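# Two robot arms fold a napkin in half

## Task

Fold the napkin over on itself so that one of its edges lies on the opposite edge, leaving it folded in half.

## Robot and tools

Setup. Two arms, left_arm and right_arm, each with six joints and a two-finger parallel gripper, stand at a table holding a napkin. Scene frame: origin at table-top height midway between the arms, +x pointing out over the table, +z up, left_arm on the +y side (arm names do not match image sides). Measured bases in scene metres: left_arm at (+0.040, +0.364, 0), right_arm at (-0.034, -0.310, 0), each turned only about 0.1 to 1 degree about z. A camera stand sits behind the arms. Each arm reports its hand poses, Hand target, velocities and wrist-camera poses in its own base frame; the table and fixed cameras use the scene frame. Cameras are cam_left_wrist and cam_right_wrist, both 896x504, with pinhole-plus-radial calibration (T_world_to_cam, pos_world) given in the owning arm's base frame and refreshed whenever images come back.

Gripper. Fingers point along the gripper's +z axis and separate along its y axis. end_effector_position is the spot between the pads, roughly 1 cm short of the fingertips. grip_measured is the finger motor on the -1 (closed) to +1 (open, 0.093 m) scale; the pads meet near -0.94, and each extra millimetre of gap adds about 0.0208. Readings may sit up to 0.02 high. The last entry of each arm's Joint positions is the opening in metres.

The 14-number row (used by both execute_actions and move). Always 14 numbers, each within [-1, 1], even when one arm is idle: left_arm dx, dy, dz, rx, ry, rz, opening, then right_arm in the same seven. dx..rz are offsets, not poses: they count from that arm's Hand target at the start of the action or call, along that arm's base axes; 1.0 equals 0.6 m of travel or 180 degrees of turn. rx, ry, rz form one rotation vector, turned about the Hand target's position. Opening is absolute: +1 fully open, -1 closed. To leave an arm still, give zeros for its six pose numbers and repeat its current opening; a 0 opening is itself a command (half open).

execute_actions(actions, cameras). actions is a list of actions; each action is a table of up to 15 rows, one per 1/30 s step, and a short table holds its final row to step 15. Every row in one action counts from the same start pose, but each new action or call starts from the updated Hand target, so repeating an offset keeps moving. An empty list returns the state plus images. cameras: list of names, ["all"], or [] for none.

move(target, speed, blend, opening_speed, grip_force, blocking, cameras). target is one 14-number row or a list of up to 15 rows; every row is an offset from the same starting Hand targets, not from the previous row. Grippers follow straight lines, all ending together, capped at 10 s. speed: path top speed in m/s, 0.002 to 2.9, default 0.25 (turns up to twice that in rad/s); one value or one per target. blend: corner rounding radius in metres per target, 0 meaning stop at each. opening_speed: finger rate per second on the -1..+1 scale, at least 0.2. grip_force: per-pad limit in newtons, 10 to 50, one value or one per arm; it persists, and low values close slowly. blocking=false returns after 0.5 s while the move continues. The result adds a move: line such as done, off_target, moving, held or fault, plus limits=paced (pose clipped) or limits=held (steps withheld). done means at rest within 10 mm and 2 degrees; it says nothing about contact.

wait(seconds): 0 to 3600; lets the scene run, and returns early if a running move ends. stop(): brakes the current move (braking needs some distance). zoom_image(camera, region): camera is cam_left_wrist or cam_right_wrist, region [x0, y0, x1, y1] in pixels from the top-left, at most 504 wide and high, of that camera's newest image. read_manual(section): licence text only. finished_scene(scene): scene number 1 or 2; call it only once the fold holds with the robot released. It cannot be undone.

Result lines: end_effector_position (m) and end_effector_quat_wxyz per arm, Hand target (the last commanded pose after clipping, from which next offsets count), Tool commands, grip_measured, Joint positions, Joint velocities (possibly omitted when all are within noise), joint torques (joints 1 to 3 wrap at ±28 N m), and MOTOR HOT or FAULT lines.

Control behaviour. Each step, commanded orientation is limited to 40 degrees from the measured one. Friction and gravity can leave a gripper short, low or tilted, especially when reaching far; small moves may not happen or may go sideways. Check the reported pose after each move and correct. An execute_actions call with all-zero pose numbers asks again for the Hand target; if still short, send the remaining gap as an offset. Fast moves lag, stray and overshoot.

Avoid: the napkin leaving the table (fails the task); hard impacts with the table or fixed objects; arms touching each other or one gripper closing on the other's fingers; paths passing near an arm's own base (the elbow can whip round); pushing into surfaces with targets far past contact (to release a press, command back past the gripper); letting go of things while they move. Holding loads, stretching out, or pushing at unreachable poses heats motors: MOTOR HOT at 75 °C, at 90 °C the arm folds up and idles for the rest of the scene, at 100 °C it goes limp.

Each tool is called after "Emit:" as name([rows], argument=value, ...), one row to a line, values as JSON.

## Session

Emit:
execute_actions(actions=[])

Scene clock: 0.00 s.
left_arm: end_effector_position=(+0.3655, -0.2120, +0.1821) grip_measured=+1.000 end_effector_quat_wxyz=(+0.397, -0.098, +0.902, -0.139) | right_arm: end_effector_position=(+0.3185, +0.1389, +0.1969) grip_measured=+1.000 end_effector_quat_wxyz=(+0.469, +0.061, +0.852, +0.223)
Joint positions: left_arm=[-0.65 1.488 1.108 -0.369 -0.318 -0.727 0.093] | right_arm=[0.44 1.021 0.662 -0.121 0.059 0.546 0.093]
Joint velocities: within noise
Joint torques (N m): no reading
Heat: left arm: 28 °C; right arm: 30 °C.
Hand target: left_arm +0.3699, -0.2145, +0.2016; +0.417, -0.100, +0.890, -0.154 | right_arm +0.3209, +0.1395, +0.2098; +0.483, +0.060, +0.843, +0.228
Tool commands: left_gripper/opening=+1.0 right_gripper/opening=+1.0
camera_calibration:
cam_left_wrist: T_world_to_cam=[[0.04091, -0.94377, 0.32806, -0.27584], [-0.95825, -0.13005, -0.25463, 0.39835], [0.28298, -0.30395, -0.90969, 0.08567]] pos_world=[0.36876, -0.18249, 0.26986]
cam_right_wrist: T_world_to_cam=[[0.09129, -0.90483, -0.41587, 0.17311], [-0.8748, 0.12667, -0.46764, 0.38652], [0.47581, 0.40649, -0.77998, 0.02928]] pos_world=[0.30839, 0.09578, 0.27558]

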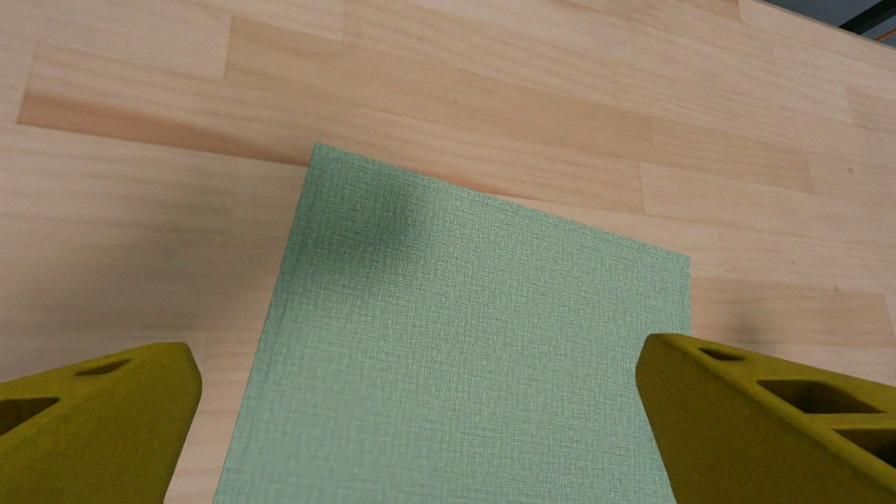

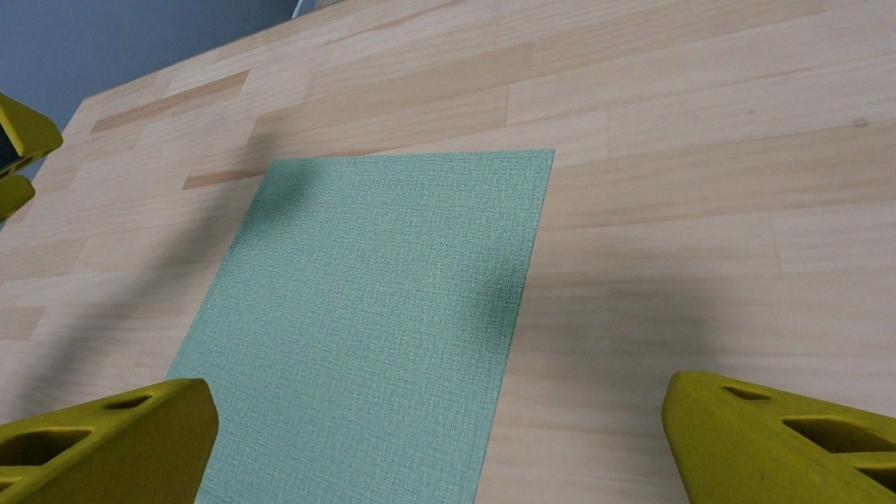

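Emit:
move(target=[-0.2848, 0.0525, -0.1193, -0.0912, 0.2936, 0.3201, -0.12, -0.1132, 0.1842, -0.1330, -0.3571, 0.1644, 0.4327, 1], speed=0.35, cameras=["all"])

Scene clock: 9.67 s.
left_arm: end_effector_position=(+0.2028, -0.1849, +0.1312) grip_measured=-0.119 end_effector_quat_wxyz=(+0.005, -0.604, +0.797, -0.007) | right_arm: end_effector_position=(+0.2507, +0.2476, +0.1232) grip_measured=+1.000 end_effector_quat_wxyz=(-0.006, -0.634, +0.774, +0.004)
Joint positions: left_arm=[-0.744 1.564 1.309 -1.299 -0.008 -2.04 0.04] | right_arm=[0.774 1.889 1.654 -1.347 -0.01 -0.598 0.093]
Joint torques (N m): left_arm=[0.54 -5.46 5.38 0.11 0.11 -0.07] | right_arm=[-0.06 -8.23 8.47 0.07 0 -0.1]
Heat: left arm: 29 °C; right arm: 31 °C.
Hand target: left_arm +0.1990, -0.1830, +0.1300; -0.001, -0.609, +0.793, +0.000 | right_arm +0.2530, +0.2500, +0.1300; +0.000, -0.643, +0.766, +0.000
Off the commanded pose: left_arm 0.004 m, 1 deg | right_arm 0.008 m, 2 deg.
move: done
cam_left_wrist: T_world_to_cam=[[0.95708, -0.28744, 0.03695, -0.2533], [-0.26345, -0.80982, 0.5242, -0.13569], [-0.12075, -0.51143, -0.8508, 0.12946]] pos_world=[0.22232, -0.11649, 0.19063]
cam_right_wrist: T_world_to_cam=[[0.9827, -0.18485, 0.0117, -0.2074], [-0.16864, -0.86681, 0.46925, 0.23247], [-0.0766, -0.46311, -0.88299, 0.32635]] pos_world=[0.26801, 0.3143, 0.18151]

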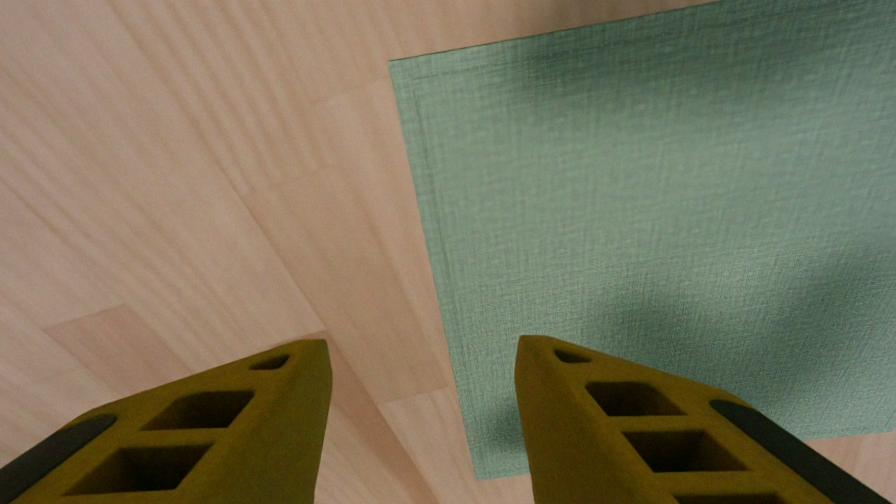

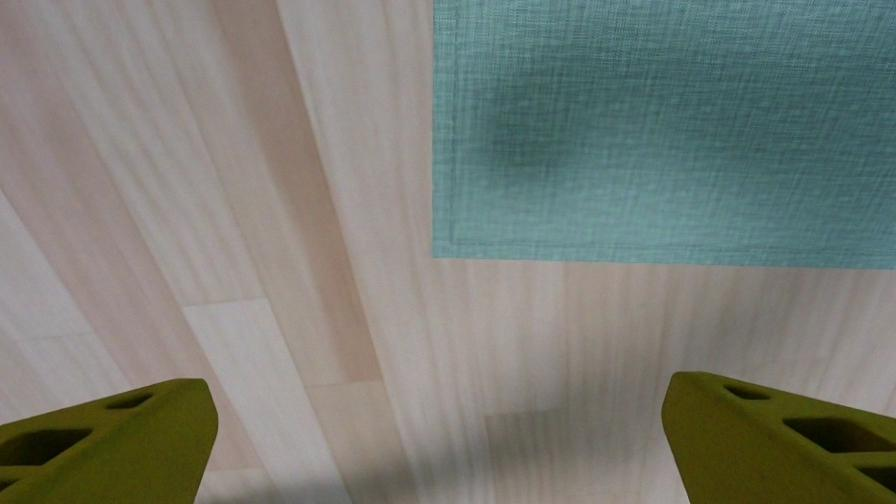

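Emit:
move([
  [0.0017, 0.0257, -0.1667, 0, 0, 0, -0.12, 0.0028, 0.0053, -0.1667, 0, 0, 0, -0.12],
  [0.0017, 0.0257, -0.225, 0, 0, 0, -0.12, 0.0028, 0.0053, -0.2133, 0, 0, 0, -0.12],
], speed=[0.2, 0.06], blend=[0.01, 0], cameras=["all"])

Scene clock: 13.97 s.
left_arm: end_effector_position=(+0.1932, -0.1604, +0.0104) grip_measured=-0.119 end_effector_quat_wxyz=(+0.000, -0.615, +0.789, +0.019) | right_arm: end_effector_position=(+0.2488, +0.2454, +0.0145) grip_measured=-0.117 end_effector_quat_wxyz=(-0.018, -0.636, +0.771, -0.004)
Joint positions: left_arm=[-0.698 1.649 0.894 -0.854 -0.008 -2.022 0.039] | right_arm=[0.78 1.984 1.343 -0.966 0.004 -0.6 0.04]
Joint torques (N m): left_arm=[0.5 -2.62 2.44 1.27 0.1 0.13] | right_arm=[0.25 -6.99 3.22 1.02 -0.11 -0.06]
Heat: left arm: 29 °C; right arm: 31 °C.
Hand target: left_arm +0.2000, -0.1675, -0.0050; -0.001, -0.609, +0.793, +0.000 | right_arm +0.2546, +0.2532, +0.0020; +0.000, -0.643, +0.766, +0.000
Off the commanded pose: left_arm 0.018 m, 2 deg | right_arm 0.016 m, 2 deg.
move: off_target (left_arm, right_arm)
cam_left_wrist: T_world_to_cam=[[0.96516, -0.26139, -0.01178, -0.22943], [-0.21989, -0.83468, 0.50493, -0.06725], [-0.14182, -0.48475, -0.86308, 0.04651]] pos_world=[0.21324, -0.09355, 0.0714]
cam_right_wrist: T_world_to_cam=[[0.98423, -0.1767, 0.00803, -0.20694], [-0.15747, -0.85461, 0.49482, 0.27507], [-0.08058, -0.48828, -0.86896, 0.23612]] pos_world=[0.26602, 0.3138, 0.07073]

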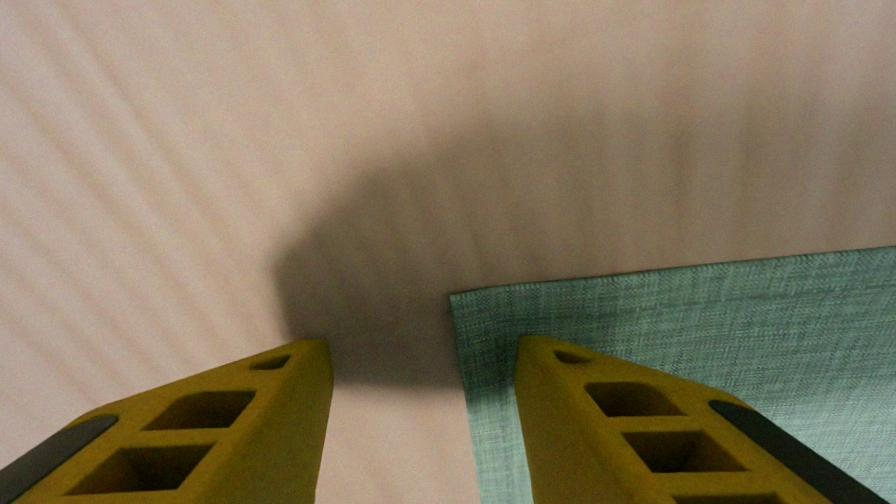

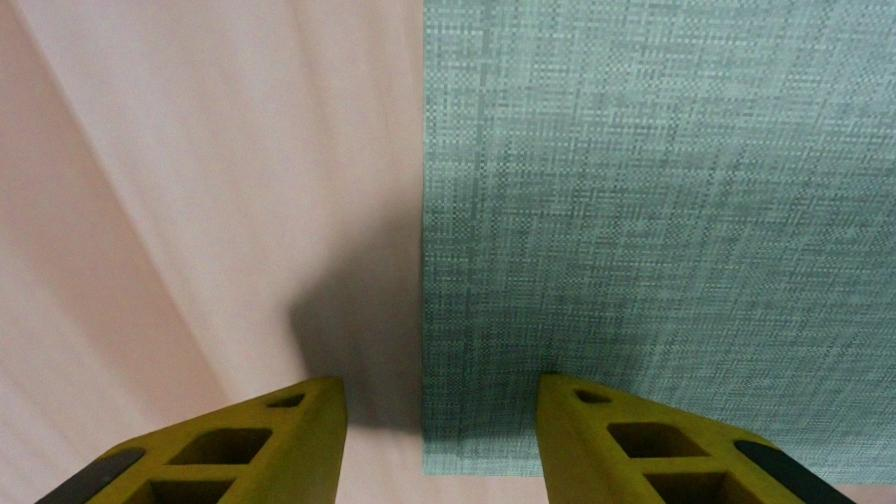

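Emit:
move(target=[0.0203, -0.0232, 0.058, 0, 0, 0, -0.12, 0, 0, 0, 0, 0, 0, -1], speed=0.06, opening_speed=0.5, cameras=["all"])

Scene clock: 17.63 s.
left_arm: end_effector_position=(+0.2092, -0.1732, +0.0244) grip_measured=-0.119 end_effector_quat_wxyz=(+0.003, -0.615, +0.788, +0.006) | right_arm: end_effector_position=(+0.2632, +0.2448, +0.0142) grip_measured=-0.983 end_effector_quat_wxyz=(+0.004, -0.633, +0.774, -0.023)
Joint positions: left_arm=[-0.696 1.673 0.985 -0.894 -0.008 -2.022 0.039] | right_arm=[0.771 1.984 1.342 -0.923 0.047 -0.6 0]
Joint torques (N m): left_arm=[-0.5 -5.01 8.05 0.05 0.11 0.03] | right_arm=[0.34 -7.08 3.43 0.66 -0.49 -0.05]
Heat: left arm: 29 °C; right arm: 32 °C.
Hand target: left_arm +0.2122, -0.1815, +0.0298; -0.001, -0.609, +0.793, +0.000 | right_arm +0.2546, +0.2532, +0.0020; +0.000, -0.643, +0.766, +0.000
Off the commanded pose: left_arm 0.010 m, 1 deg | right_arm 0.017 m, 3 deg.
move: done
cam_left_wrist: T_world_to_cam=[[0.96555, -0.25994, 0.01188, -0.2484], [-0.22883, -0.82647, 0.51438, -0.07843], [-0.12388, -0.49938, -0.85748, 0.04825]] pos_world=[0.22787, -0.1053, 0.08467]
cam_right_wrist: T_world_to_cam=[[0.98044, -0.18507, 0.06699, -0.21902], [-0.19406, -0.85228, 0.48575, 0.28619], [-0.0328, -0.48925, -0.87153, 0.22443]] pos_world=[0.27764, 0.31318, 0.07126]

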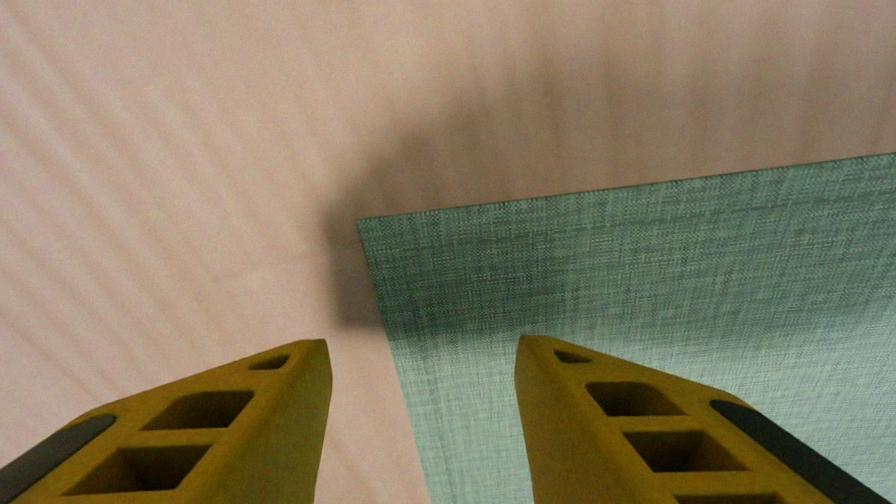

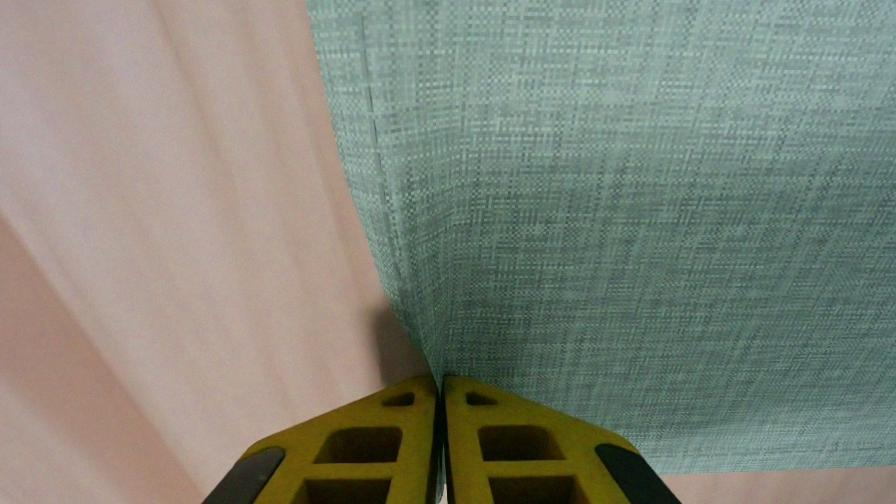

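Emit:
move([
  [0, 0, -0.0597, 0, 0, 0, -0.12, 0, 0, 0, 0, 0, 0, -1],
  [0, 0, -0.0597, 0, 0, 0, -1, 0, 0, 0, 0, 0, 0, -1],
], speed=0.06, opening_speed=0.5, cameras=["cam_left_wrist"])

Scene clock: 21.53 s.
left_arm: end_effector_position=(+0.2253, -0.1806, +0.0104) grip_measured=-0.989 end_effector_quat_wxyz=(+0.022, -0.615, +0.788, -0.018) | right_arm: end_effector_position=(+0.2632, +0.2448, +0.0142) grip_measured=-0.983 end_effector_quat_wxyz=(+0.004, -0.633, +0.774, -0.023)
Joint positions: left_arm=[-0.696 1.713 0.967 -0.78 -0.035 -2.022 0] | right_arm=[0.771 1.984 1.342 -0.923 0.047 -0.6 0]
Joint torques (N m): left_arm=[-0.42 -3.19 2.67 0.54 0.32 0.03] | right_arm=[0.34 -7.08 3.44 0.66 -0.49 -0.05]
Heat: left arm: 29 °C; right arm: 32 °C.
Hand target: left_arm +0.2122, -0.1815, -0.0060; -0.001, -0.609, +0.793, +0.000 | right_arm +0.2546, +0.2532, +0.0020; +0.000, -0.643, +0.766, +0.000
Off the commanded pose: left_arm 0.021 m, 3 deg | right_arm 0.017 m, 3 deg.
move: off_target (left_arm); target 2's new opening was sent with left_arm's hand 0.018 m and 1 deg from that target
cam_left_wrist: T_world_to_cam=[[0.96312, -0.25883, 0.07356, -0.26567], [-0.25924, -0.81929, 0.51143, -0.06548], [-0.07211, -0.51164, -0.85617, 0.02063]] pos_world=[0.24039, -0.11185, 0.07069]

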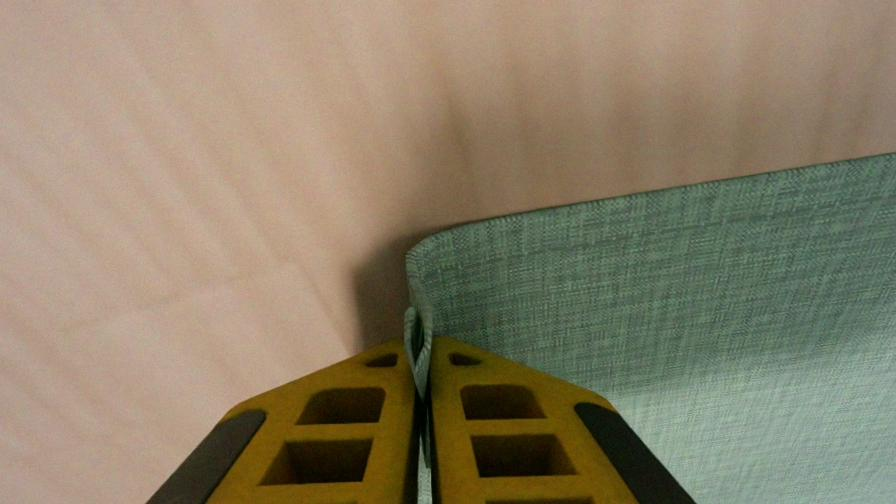

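Emit:
move(target=[-0.0762, 0.0213, 0.04, 0, 0, -0.0383, -1, -0.1307, 0.0245, 0.0333, 0, 0, -0.0383, -1], speed=0.1, cameras=["all"])

Scene clock: 25.50 s.
left_arm: end_effector_position=(+0.1725, -0.1701, +0.0117) grip_measured=-0.989 end_effector_quat_wxyz=(+0.004, -0.569, +0.822, +0.003) | right_arm: end_effector_position=(+0.1849, +0.2671, +0.0141) grip_measured=-0.983 end_effector_quat_wxyz=(+0.001, -0.599, +0.801, -0.012)
Joint positions: left_arm=[-0.784 1.583 0.832 -0.823 -0.008 -1.994 0] | right_arm=[0.977 1.874 1.187 -0.889 0.022 -0.308 0]
Joint torques (N m): left_arm=[-0.54 -8.06 4.4 -0.06 0.11 0.13] | right_arm=[0.31 -10.61 4.49 0.08 -0.27 0.25]
Heat: left arm: 29 °C; right arm: 33 °C.
Hand target: left_arm +0.1665, -0.1687, +0.0180; -0.001, -0.561, +0.828, +0.000 | right_arm +0.1762, +0.2679, +0.0220; +0.000, -0.596, +0.803, +0.000
Off the commanded pose: left_arm 0.009 m, 1 deg | right_arm 0.012 m, 1 deg.
move: off_target (right_arm)
cam_left_wrist: T_world_to_cam=[[0.92925, -0.36898, 0.01866, -0.22444], [-0.32483, -0.79192, 0.51705, -0.05541], [-0.176, -0.48653, -0.85575, 0.04548]] pos_world=[0.19856, -0.10457, 0.07176]
cam_right_wrist: T_world_to_cam=[[0.96201, -0.26924, 0.0452, -0.11202], [-0.25756, -0.84015, 0.4773, 0.29873], [-0.09054, -0.4708, -0.87758, 0.23852]] pos_world=[0.2063, 0.33311, 0.07179]

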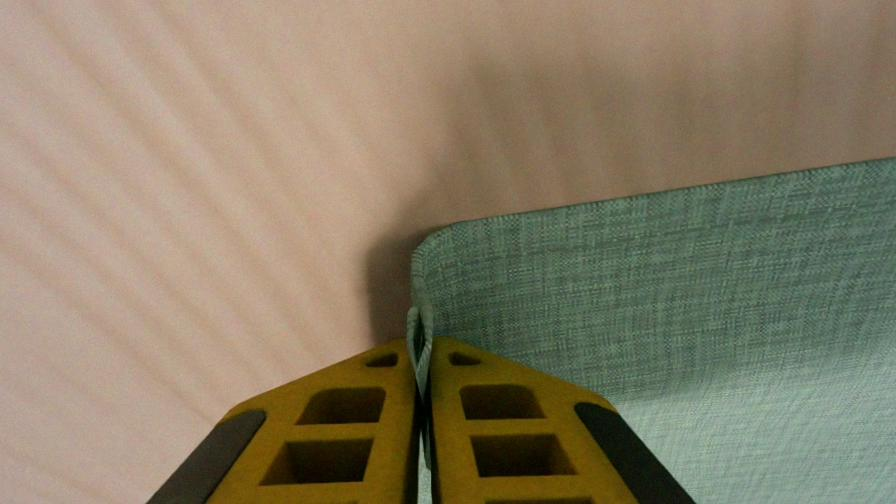

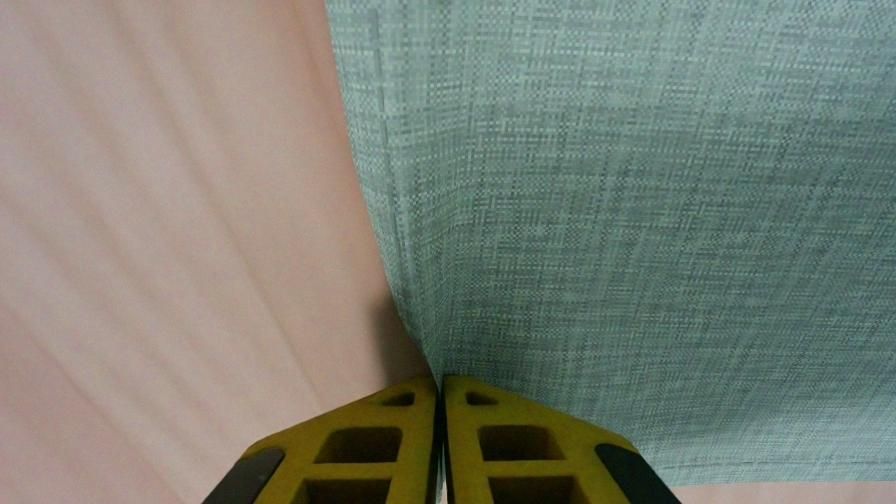

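Emit:
move([
  [0.0718, -0.0167, 0.1433, 0, 0, 0.011, -1, 0.0815, -0.0205, 0.155, 0, 0, 0, -1],
  [0.2210, -0.0513, 0.2067, 0, 0, 0.011, -1, 0.2432, -0.0667, 0.225, 0, 0, 0, -1],
], speed=0.12, blend=[0.04, 0], cameras=["all"])

Scene clock: 32.37 s.
left_arm: end_effector_position=(+0.2931, -0.1975, +0.1350) grip_measured=-0.989 end_effector_quat_wxyz=(-0.001, -0.577, +0.817, +0.009) | right_arm: end_effector_position=(+0.3212, +0.2261, +0.1515) grip_measured=-0.983 end_effector_quat_wxyz=(-0.004, -0.589, +0.808, -0.005)
Joint positions: left_arm=[-0.595 1.902 1.718 -1.405 -0.005 -1.826 0] | right_arm=[0.618 2.073 2.029 -1.534 0.01 -0.643 0]
Joint torques (N m): left_arm=[0.36 -7.46 9.1 0.05 0.08 0.13] | right_arm=[-0.32 -9.44 8.31 0.07 -0.17 -0.1]
Heat: left arm: 30 °C; right arm: 34 °C.
Hand target: left_arm +0.2991, -0.1995, +0.1420; -0.001, -0.575, +0.818, +0.000 | right_arm +0.3221, +0.2279, +0.1570; +0.000, -0.596, +0.803, +0.000
Off the commanded pose: left_arm 0.009 m, 1 deg | right_arm 0.006 m, 1 deg.
move: done
cam_left_wrist: T_world_to_cam=[[0.9366, -0.35039, 0.00306, -0.34529], [-0.30138, -0.8011, 0.51712, -0.11034], [-0.17874, -0.48525, -0.85591, 0.15998]] pos_world=[0.31874, -0.13175, 0.19505]
cam_right_wrist: T_world_to_cam=[[0.95563, -0.2931, 0.02931, -0.25041], [-0.27105, -0.83602, 0.47707, 0.23718], [-0.11533, -0.46385, -0.87837, 0.35869]] pos_world=[0.34495, 0.29127, 0.20926]

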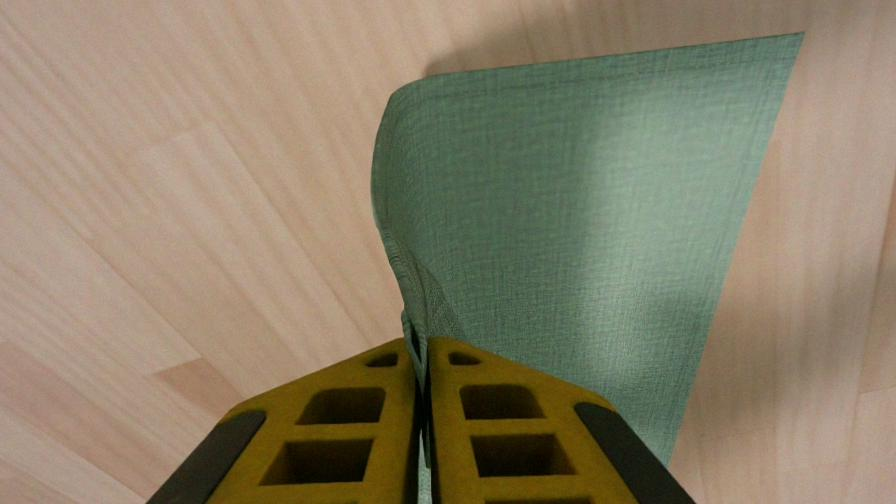

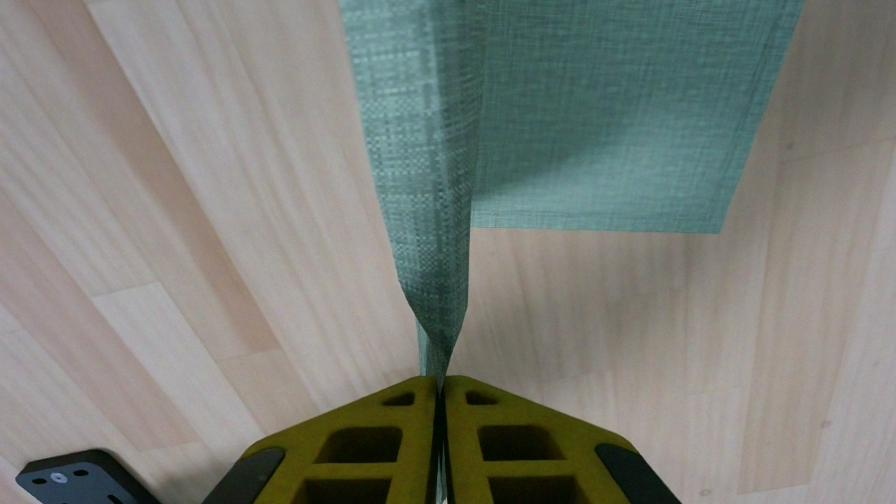

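Emit:
move([
  [0.1382, -0.0315, -0.0533, 0, 0, 0, -1, 0.1408, -0.0428, -0.0710, 0, 0, 0, -1],
  [0.1973, -0.0420, -0.1583, 0, 0, 0, -1, 0.2028, -0.0583, -0.1775, 0, 0, 0, -1],
], speed=0.12, blend=[0.03, 0], cameras=["all"])

Scene clock: 38.10 s.
left_arm: end_effector_position=(+0.4031, -0.2212, +0.0413) grip_measured=-0.989 end_effector_quat_wxyz=(-0.010, -0.576, +0.817, +0.024) | right_arm: end_effector_position=(+0.4317, +0.1909, +0.0439) grip_measured=-0.983 end_effector_quat_wxyz=(-0.026, -0.592, +0.805, +0.000)
Joint positions: left_arm=[-0.503 2.433 2.185 -1.376 -0.003 -1.732 0] | right_arm=[0.42 2.506 2.328 -1.443 0.01 -0.848 0]
Joint torques (N m): left_arm=[0.64 -11.38 8.91 0.37 0.06 0.13] | right_arm=[-0.87 -12.77 8.25 0.38 -0.17 -0.1]
Heat: left arm: 31 °C; right arm: 35 °C.
Hand target: left_arm +0.4174, -0.2247, +0.0471; -0.001, -0.575, +0.818, +0.000 | right_arm +0.4438, +0.1929, +0.0505; +0.000, -0.596, +0.803, +0.000
Off the commanded pose: left_arm 0.016 m, 3 deg | right_arm 0.014 m, 3 deg.
move: off_target (left_arm, right_arm)
cam_left_wrist: T_world_to_cam=[[0.93564, -0.35143, -0.03282, -0.45475], [-0.28549, -0.80818, 0.51511, -0.05565], [-0.20755, -0.47259, -0.8565, 0.10239]] pos_world=[0.43084, -0.15639, 0.10144]
cam_right_wrist: T_world_to_cam=[[0.95835, -0.28555, -0.00585, -0.36427], [-0.24413, -0.82962, 0.50213, 0.27509], [-0.14823, -0.47979, -0.86477, 0.27714]] pos_world=[0.45734, 0.25717, 0.0994]

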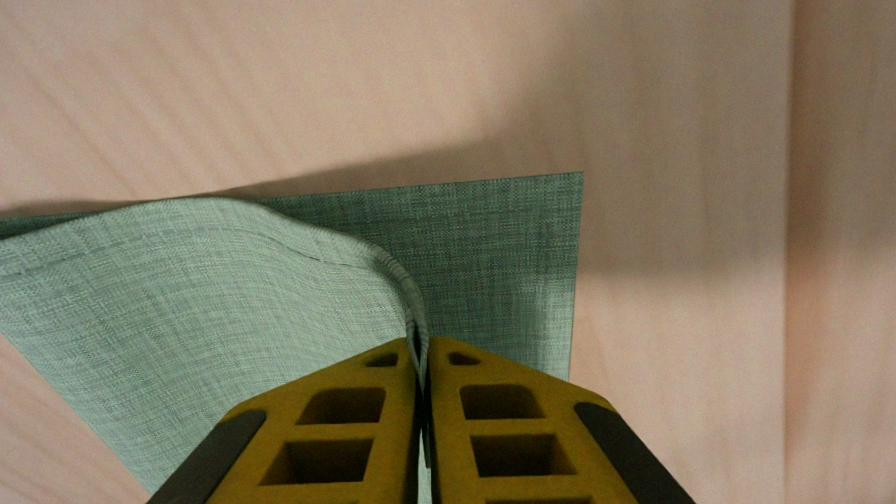

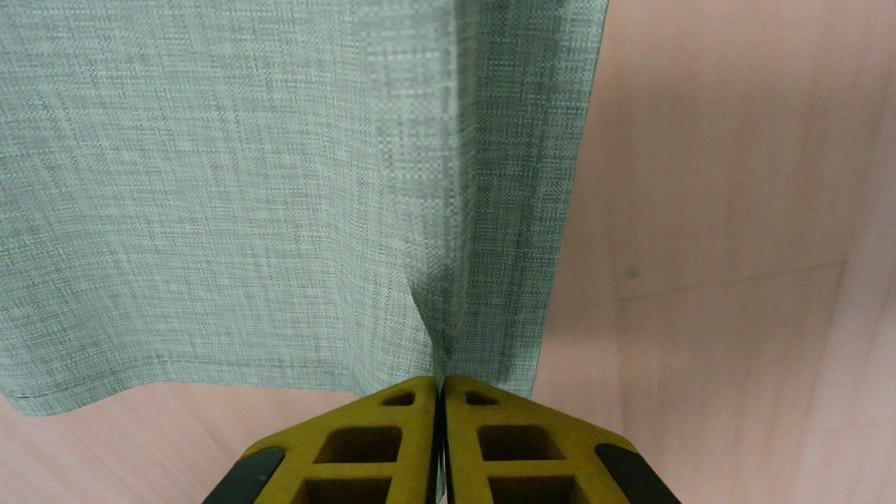

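Emit:
move(target=[0.0097, -0.0025, -0.05, 0, 0, 0, -1, 0.0063, -0.0022, -0.05, 0, 0, 0, -1], speed=0.06, cameras=["all"])

Scene clock: 42.20 s.
left_arm: end_effector_position=(+0.4187, -0.2248, +0.0220) grip_measured=-0.989 end_effector_quat_wxyz=(-0.002, -0.579, +0.815, +0.007) | right_arm: end_effector_position=(+0.4405, +0.1924, +0.0221) grip_measured=-0.983 end_effector_quat_wxyz=(-0.013, -0.592, +0.806, -0.002)
Joint positions: left_arm=[-0.494 2.471 2.178 -1.293 -0.003 -1.729 0] | right_arm=[0.415 2.518 2.265 -1.342 0.01 -0.853 0]
Joint torques (N m): left_arm=[0.54 -11.41 5.5 0.51 0.06 0.13] | right_arm=[-0.88 -12.67 5.59 0.49 -0.18 -0.1]
Heat: left arm: 32 °C; right arm: 36 °C.
Hand target: left_arm +0.4233, -0.2262, +0.0171; -0.001, -0.575, +0.818, +0.000 | right_arm +0.4476, +0.1916, +0.0205; +0.000, -0.596, +0.803, +0.000
Off the commanded pose: left_arm 0.007 m, 1 deg | right_arm 0.007 m, 2 deg.
move: done
cam_left_wrist: T_world_to_cam=[[0.93824, -0.34595, 0.00511, -0.47193], [-0.29797, -0.80043, 0.52012, -0.03726], [-0.17584, -0.48952, -0.85408, 0.07019]] pos_world=[0.44402, -0.15873, 0.08174]
cam_right_wrist: T_world_to_cam=[[0.95824, -0.28561, 0.01393, -0.37283], [-0.25595, -0.83494, 0.4872, 0.296], [-0.12752, -0.47042, -0.87318, 0.24961]] pos_world=[0.46486, 0.25808, 0.07893]

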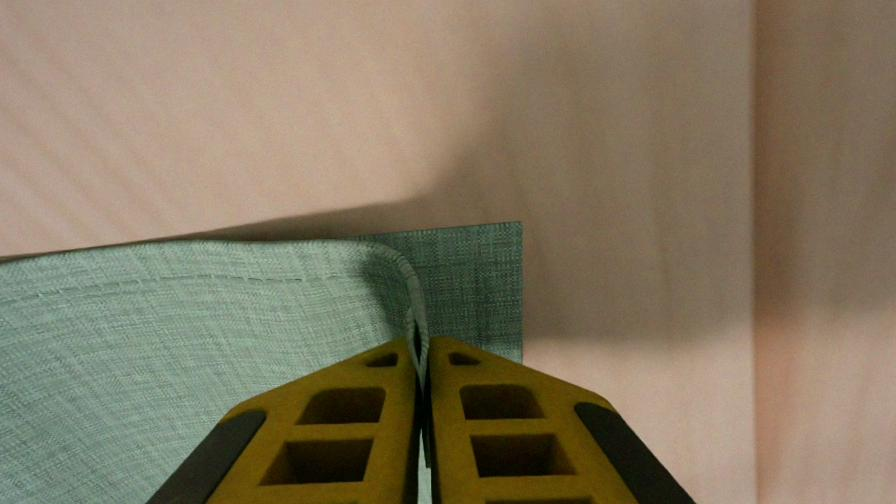

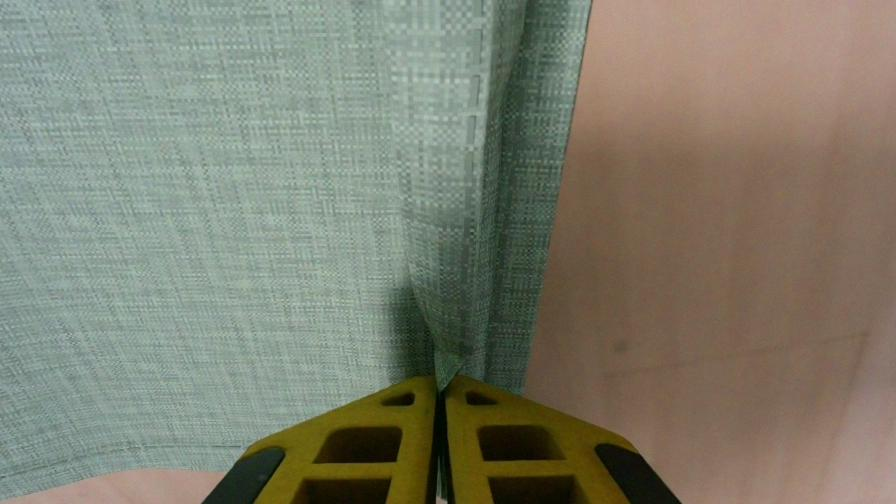

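Emit:
move(target=[-0.0167, -0.0067, -0.0235, 0, 0, 0, -1, -0.005, 0, -0.0208, 0, 0, 0, -1], speed=0.05, cameras=["all"])

Scene clock: 44.73 s.
left_arm: end_effector_position=(+0.4152, -0.2238, +0.0125) grip_measured=-0.989 end_effector_quat_wxyz=(-0.001, -0.577, +0.817, +0.005) | right_arm: end_effector_position=(+0.4399, +0.1921, +0.0175) grip_measured=-0.983 end_effector_quat_wxyz=(-0.008, -0.592, +0.806, -0.003)
Joint positions: left_arm=[-0.495 2.45 2.102 -1.233 -0.003 -1.726 0] | right_arm=[0.415 2.501 2.216 -1.301 0.01 -0.853 0]
Joint torques (N m): left_arm=[-0.77 -11.99 2.91 0.74 0.06 -0.05] | right_arm=[-0.64 -12.26 3.38 0.72 -0.18 -0.07]
Heat: left arm: 32 °C; right arm: 37 °C.
Hand target: left_arm +0.4132, -0.2302, +0.0030; -0.001, -0.575, +0.818, +0.000 | right_arm +0.4446, +0.1916, +0.0080; +0.000, -0.596, +0.803, +0.000
Off the commanded pose: left_arm 0.012 m, 1 deg | right_arm 0.011 m, 1 deg.
move: off_target (left_arm, right_arm)
cam_left_wrist: T_world_to_cam=[[0.93658, -0.35033, 0.00967, -0.46851], [-0.30382, -0.79787, 0.52068, -0.02954], [-0.17469, -0.49059, -0.8537, 0.06129]] pos_world=[0.44052, -0.15763, 0.07224]
cam_right_wrist: T_world_to_cam=[[0.9581, -0.28566, 0.0209, -0.37228], [-0.25999, -0.83673, 0.48197, 0.30016], [-0.12019, -0.46721, -0.87594, 0.2416]] pos_world=[0.46376, 0.25768, 0.07474]

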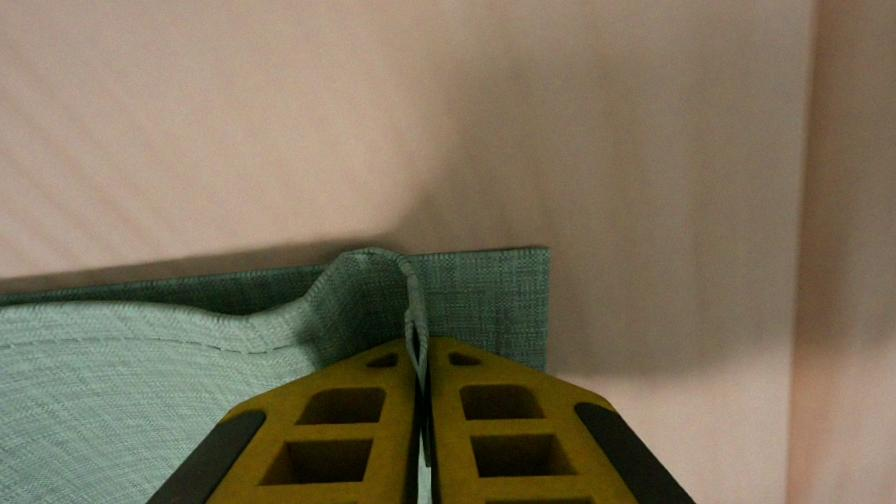

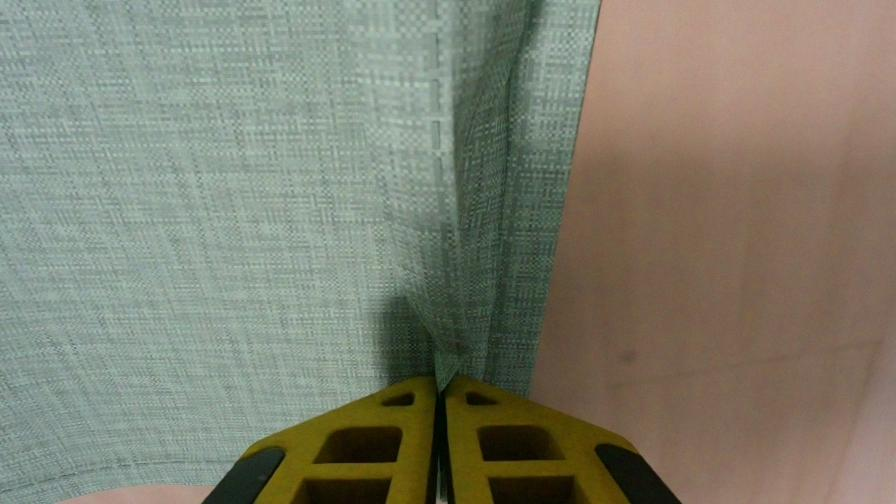

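Emit:
move([
  [0, 0, 0.0175, 0, 0, 0, -1, 0, 0, 0.0175, 0, 0, 0, -1],
  [0, 0, 0.0175, 0, 0, 0, -0.5, 0, 0, 0.0175, 0, 0, 0, -0.5],
], speed=0.05, opening_speed=0.4, cameras=["all"])

Scene clock: 48.33 s.
left_arm: end_effector_position=(+0.4232, -0.2269, +0.0125) grip_measured=-0.502 end_effector_quat_wxyz=(+0.010, -0.576, +0.817, -0.009) | right_arm: end_effector_position=(+0.4325, +0.1942, +0.0181) grip_measured=-0.504 end_effector_quat_wxyz=(-0.017, -0.592, +0.806, +0.014)
Joint positions: left_arm=[-0.495 2.45 2.102 -1.198 -0.009 -1.724 0.021] | right_arm=[0.415 2.501 2.217 -1.327 -0.019 -0.853 0.021]
Joint torques (N m): left_arm=[-0.77 -12.62 5.48 0.1 0.05 -0.05] | right_arm=[-0.64 -12.56 6.35 0.53 0 -0.07]
Heat: left arm: 33 °C; right arm: 39 °C.
Hand target: left_arm +0.4132, -0.2302, +0.0135; -0.001, -0.575, +0.818, +0.000 | right_arm +0.4446, +0.1916, +0.0185; +0.000, -0.596, +0.803, +0.000
Off the commanded pose: left_arm 0.011 m, 2 deg | right_arm 0.012 m, 3 deg.
move: off_target (left_arm, right_arm)
cam_left_wrist: T_world_to_cam=[[0.93514, -0.35136, 0.0454, -0.47719], [-0.3226, -0.79152, 0.51906, -0.0202], [-0.14644, -0.50004, -0.85353, 0.04711]] pos_world=[0.44663, -0.1601, 0.07235]
cam_right_wrist: T_world_to_cam=[[0.95794, -0.28648, -0.01673, -0.36366], [-0.24425, -0.84457, 0.47649, 0.29452], [-0.15064, -0.45236, -0.87902, 0.25252]] pos_world=[0.45834, 0.25879, 0.07555]

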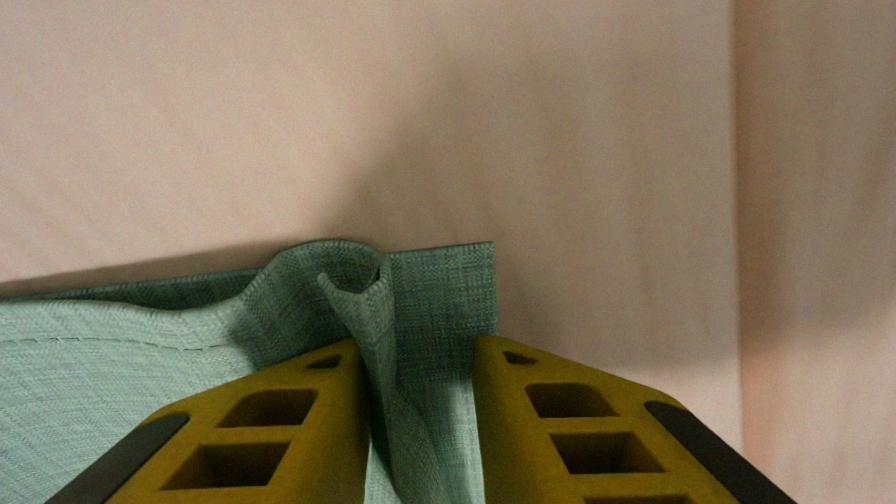

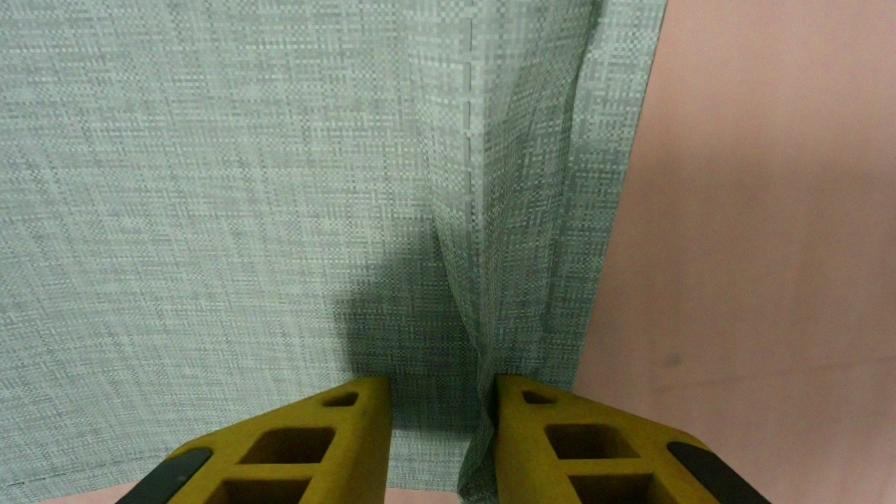

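Emit:
move([
  [0, 0, 0.0417, 0, 0, 0, -0.5, 0, 0, 0.0417, 0, 0, 0, -0.5],
  [0.0564, -0.0149, 0.0583, 0, 0, 0, -0.5, 0.0315, -0.0108, 0.0583, 0, 0, 0, -0.5],
  [0.0645, -0.0170, 0.2167, 0, 0, 0, -0.5, 0.0394, -0.0135, 0.2167, 0, 0, 0, -0.5],
], speed=[0.06, 0.06, 0.12], blend=[0.005, 0.01, 0], cameras=["all"])

Scene clock: 52.37 s.
left_arm: end_effector_position=(+0.4505, -0.2393, +0.1059) grip_measured=-0.501 end_effector_quat_wxyz=(+0.031, -0.578, +0.813, -0.059) | right_arm: end_effector_position=(+0.4674, +0.1874, +0.1218) grip_measured=-0.503 end_effector_quat_wxyz=(+0.074, -0.588, +0.805, -0.015)
Joint positions: left_arm=[-0.489 2.569 2.692 -1.56 -0.003 -1.724 0.021] | right_arm=[0.379 2.501 2.627 -1.546 -0.008 -0.882 0.021]
Joint torques (N m): left_arm=[0.53 -17.88 8.29 0.4 0.05 0.12] | right_arm=[-0.87 -16.49 7.83 0.38 -0.04 -0.09]
Heat: left arm: 35 °C; right arm: 40 °C.
Hand target: left_arm +0.4519, -0.2404, +0.1435; -0.001, -0.575, +0.818, +0.000 | right_arm +0.4682, +0.1835, +0.1485; +0.000, -0.596, +0.803, +0.000
Off the commanded pose: left_arm 0.038 m, 8 deg | right_arm 0.027 m, 9 deg.
joint sent to its limit (left arm) — joint 4 (wrist pitch), lower limit. The joint targets are off in position and orientation.
joint sent to its limit (right arm) — joint 4 (wrist pitch), lower limit. The joint targets are off in position and orientation.
move: off_target (left_arm, right_arm)
cam_left_wrist: T_world_to_cam=[[0.92789, -0.34049, 0.15192, -0.51684], [-0.36716, -0.76359, 0.53115, -0.04425], [-0.06485, -0.54863, -0.83355, 0.0741]] pos_world=[0.46813, -0.16912, 0.16379]
cam_right_wrist: T_world_to_cam=[[0.94462, -0.29803, 0.13736, -0.40779], [-0.32804, -0.86871, 0.37111, 0.30431], [0.00873, -0.39562, -0.91837, 0.26561]] pos_world=[0.48272, 0.24791, 0.18701]

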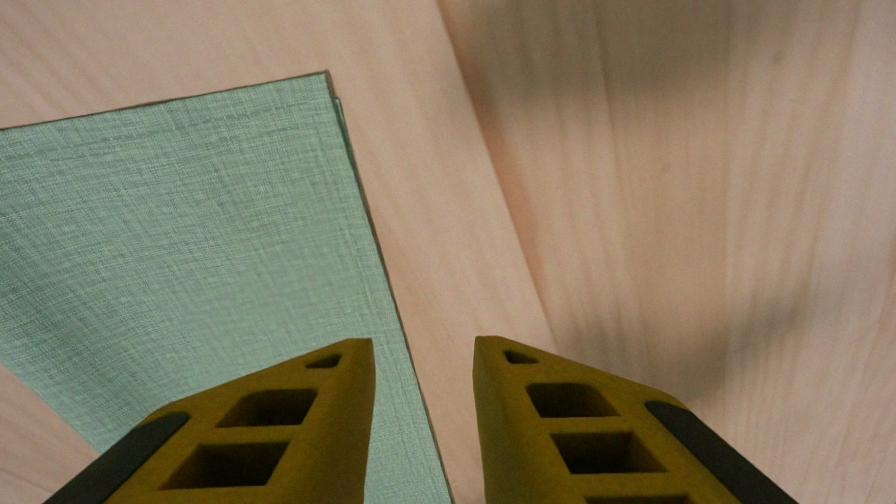

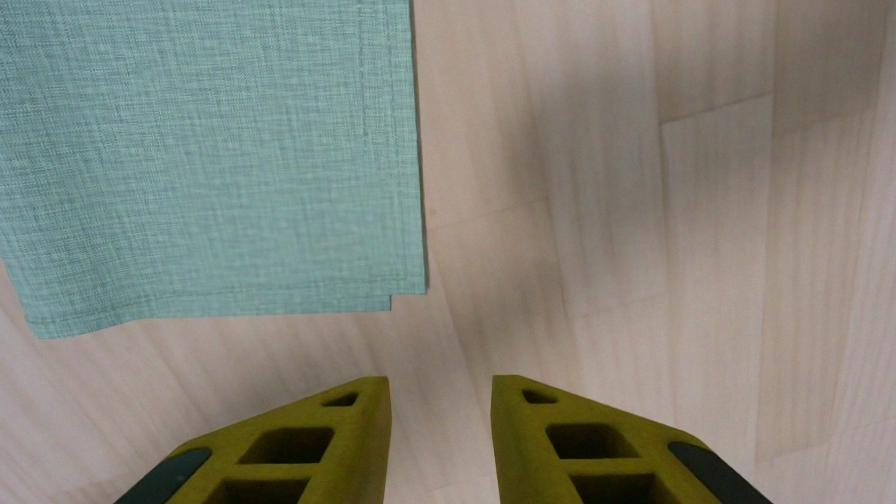

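Emit:
zoom_image(camera="cam_right_wrist", region=[300, 160, 460, 340])

Emit:
zoom_image(camera="cam_left_wrist", region=[260, 50, 420, 230])

Scaled by 2.800 from the camera's image (finer frame: 1280x720).

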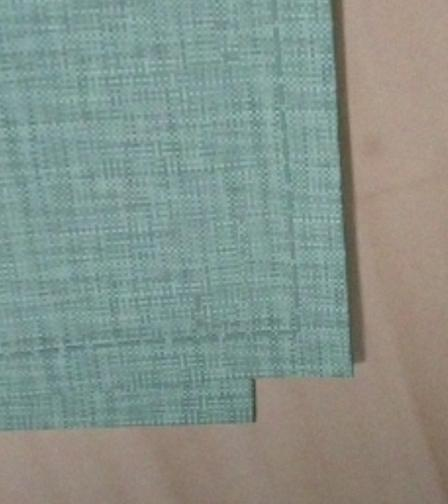

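Scaled by 2.800 from the camera's image (finer frame: 1280x720).

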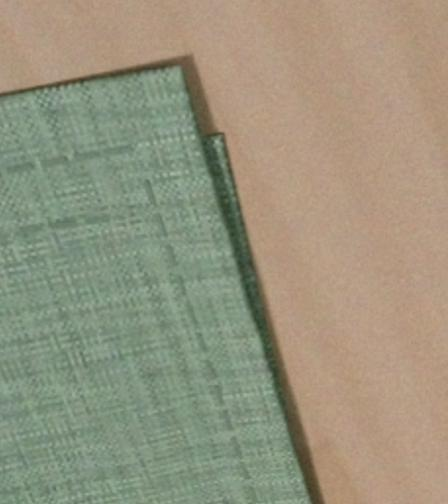

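Emit:
move(target=[-0.2365, 0.2840, 0.1942, -0.0183, -0.0817, 0.0597, 1, -0.2637, 0.0775, -0.0133, 0, 0, 0, -0.5], speed=0.2, cameras=["all"])

Scene clock: 58.33 s.
left_arm: end_effector_position=(+0.3170, -0.0757, +0.2533) grip_measured=+1.000 end_effector_quat_wxyz=(+0.079, -0.647, +0.752, -0.097) | right_arm: end_effector_position=(+0.3055, +0.2290, +0.1254) grip_measured=-0.503 end_effector_quat_wxyz=(-0.032, -0.605, +0.796, +0.001)
Joint positions: left_arm=[-0.242 1.644 1.861 -1.537 -0.015 -1.661 0.093] | right_arm=[0.642 2.069 1.915 -1.482 -0.002 -0.658 0.021]
Joint torques (N m): left_arm=[0.24 -8.43 5.26 0.65 -0.14 0.15] | right_arm=[-0.36 -13.72 5.37 0.36 -0.07 0.24]
Heat: left arm: 38 °C; right arm: 43 °C.
Hand target: left_arm +0.3100, -0.0700, +0.2600; +0.087, -0.644, +0.754, -0.097 | right_arm +0.3100, +0.2300, +0.1405; +0.000, -0.596, +0.803, +0.000
Off the commanded pose: left_arm 0.011 m, 1 deg | right_arm 0.016 m, 4 deg.
move: off_target (left_arm, right_arm)
cam_left_wrist: T_world_to_cam=[[0.95033, -0.15991, 0.26702, -0.38215], [-0.27986, -0.81447, 0.50826, -0.07226], [0.1362, -0.55774, -0.81876, 0.20988]] pos_world=[0.31436, -0.00291, 0.31061]
cam_right_wrist: T_world_to_cam=[[0.96682, -0.25499, -0.01573, -0.24032], [-0.21171, -0.83416, 0.50927, 0.22526], [-0.14298, -0.48903, -0.86047, 0.34724]] pos_world=[0.32968, 0.29643, 0.18029]

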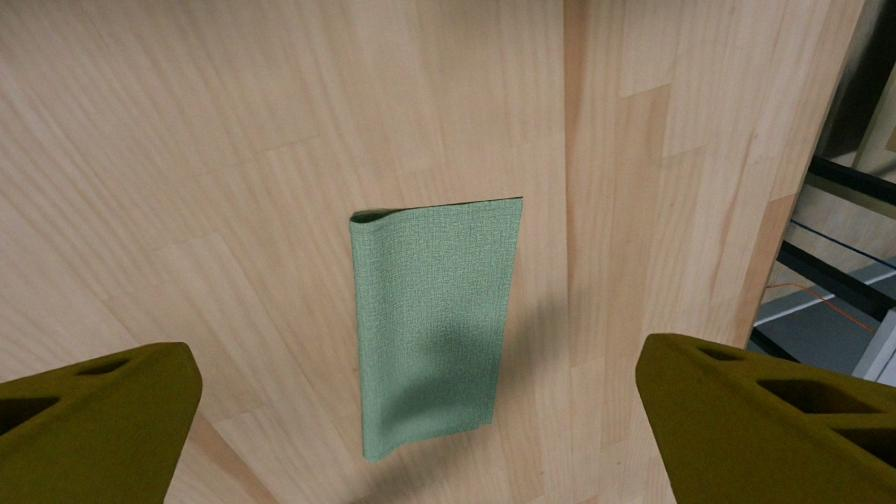

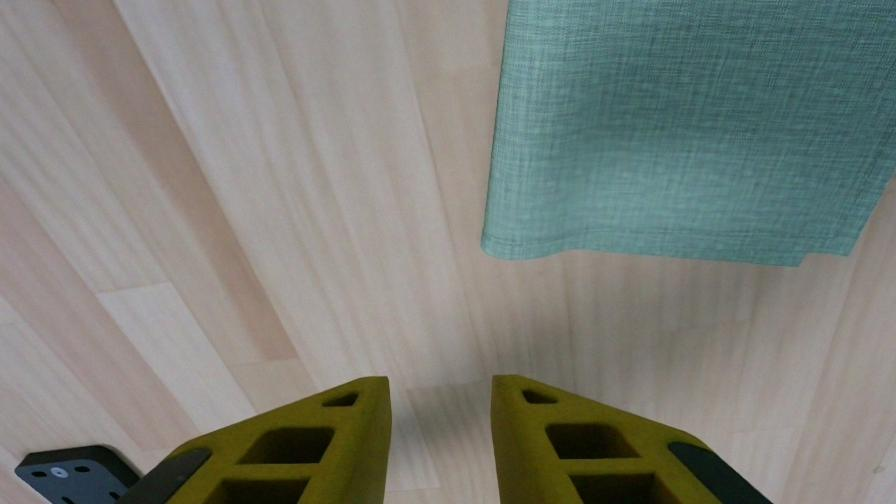

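Emit:
zoom_image(camera="cam_left_wrist", region=[330, 180, 550, 300])

Emit:
zoom_image(camera="cam_right_wrist", region=[460, 160, 896, 290])

Scaled by 2.291 from the camera's image (finer frame: 1280x720).

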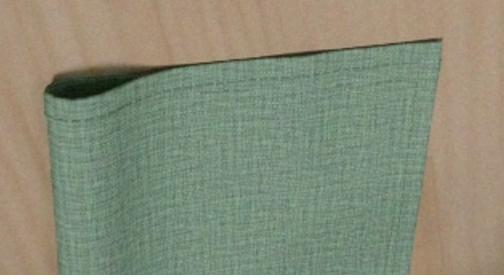

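Scaled by 1.156 from the camera's image (finer frame: 1280x720).

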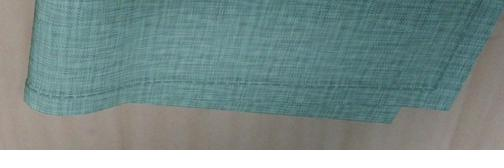

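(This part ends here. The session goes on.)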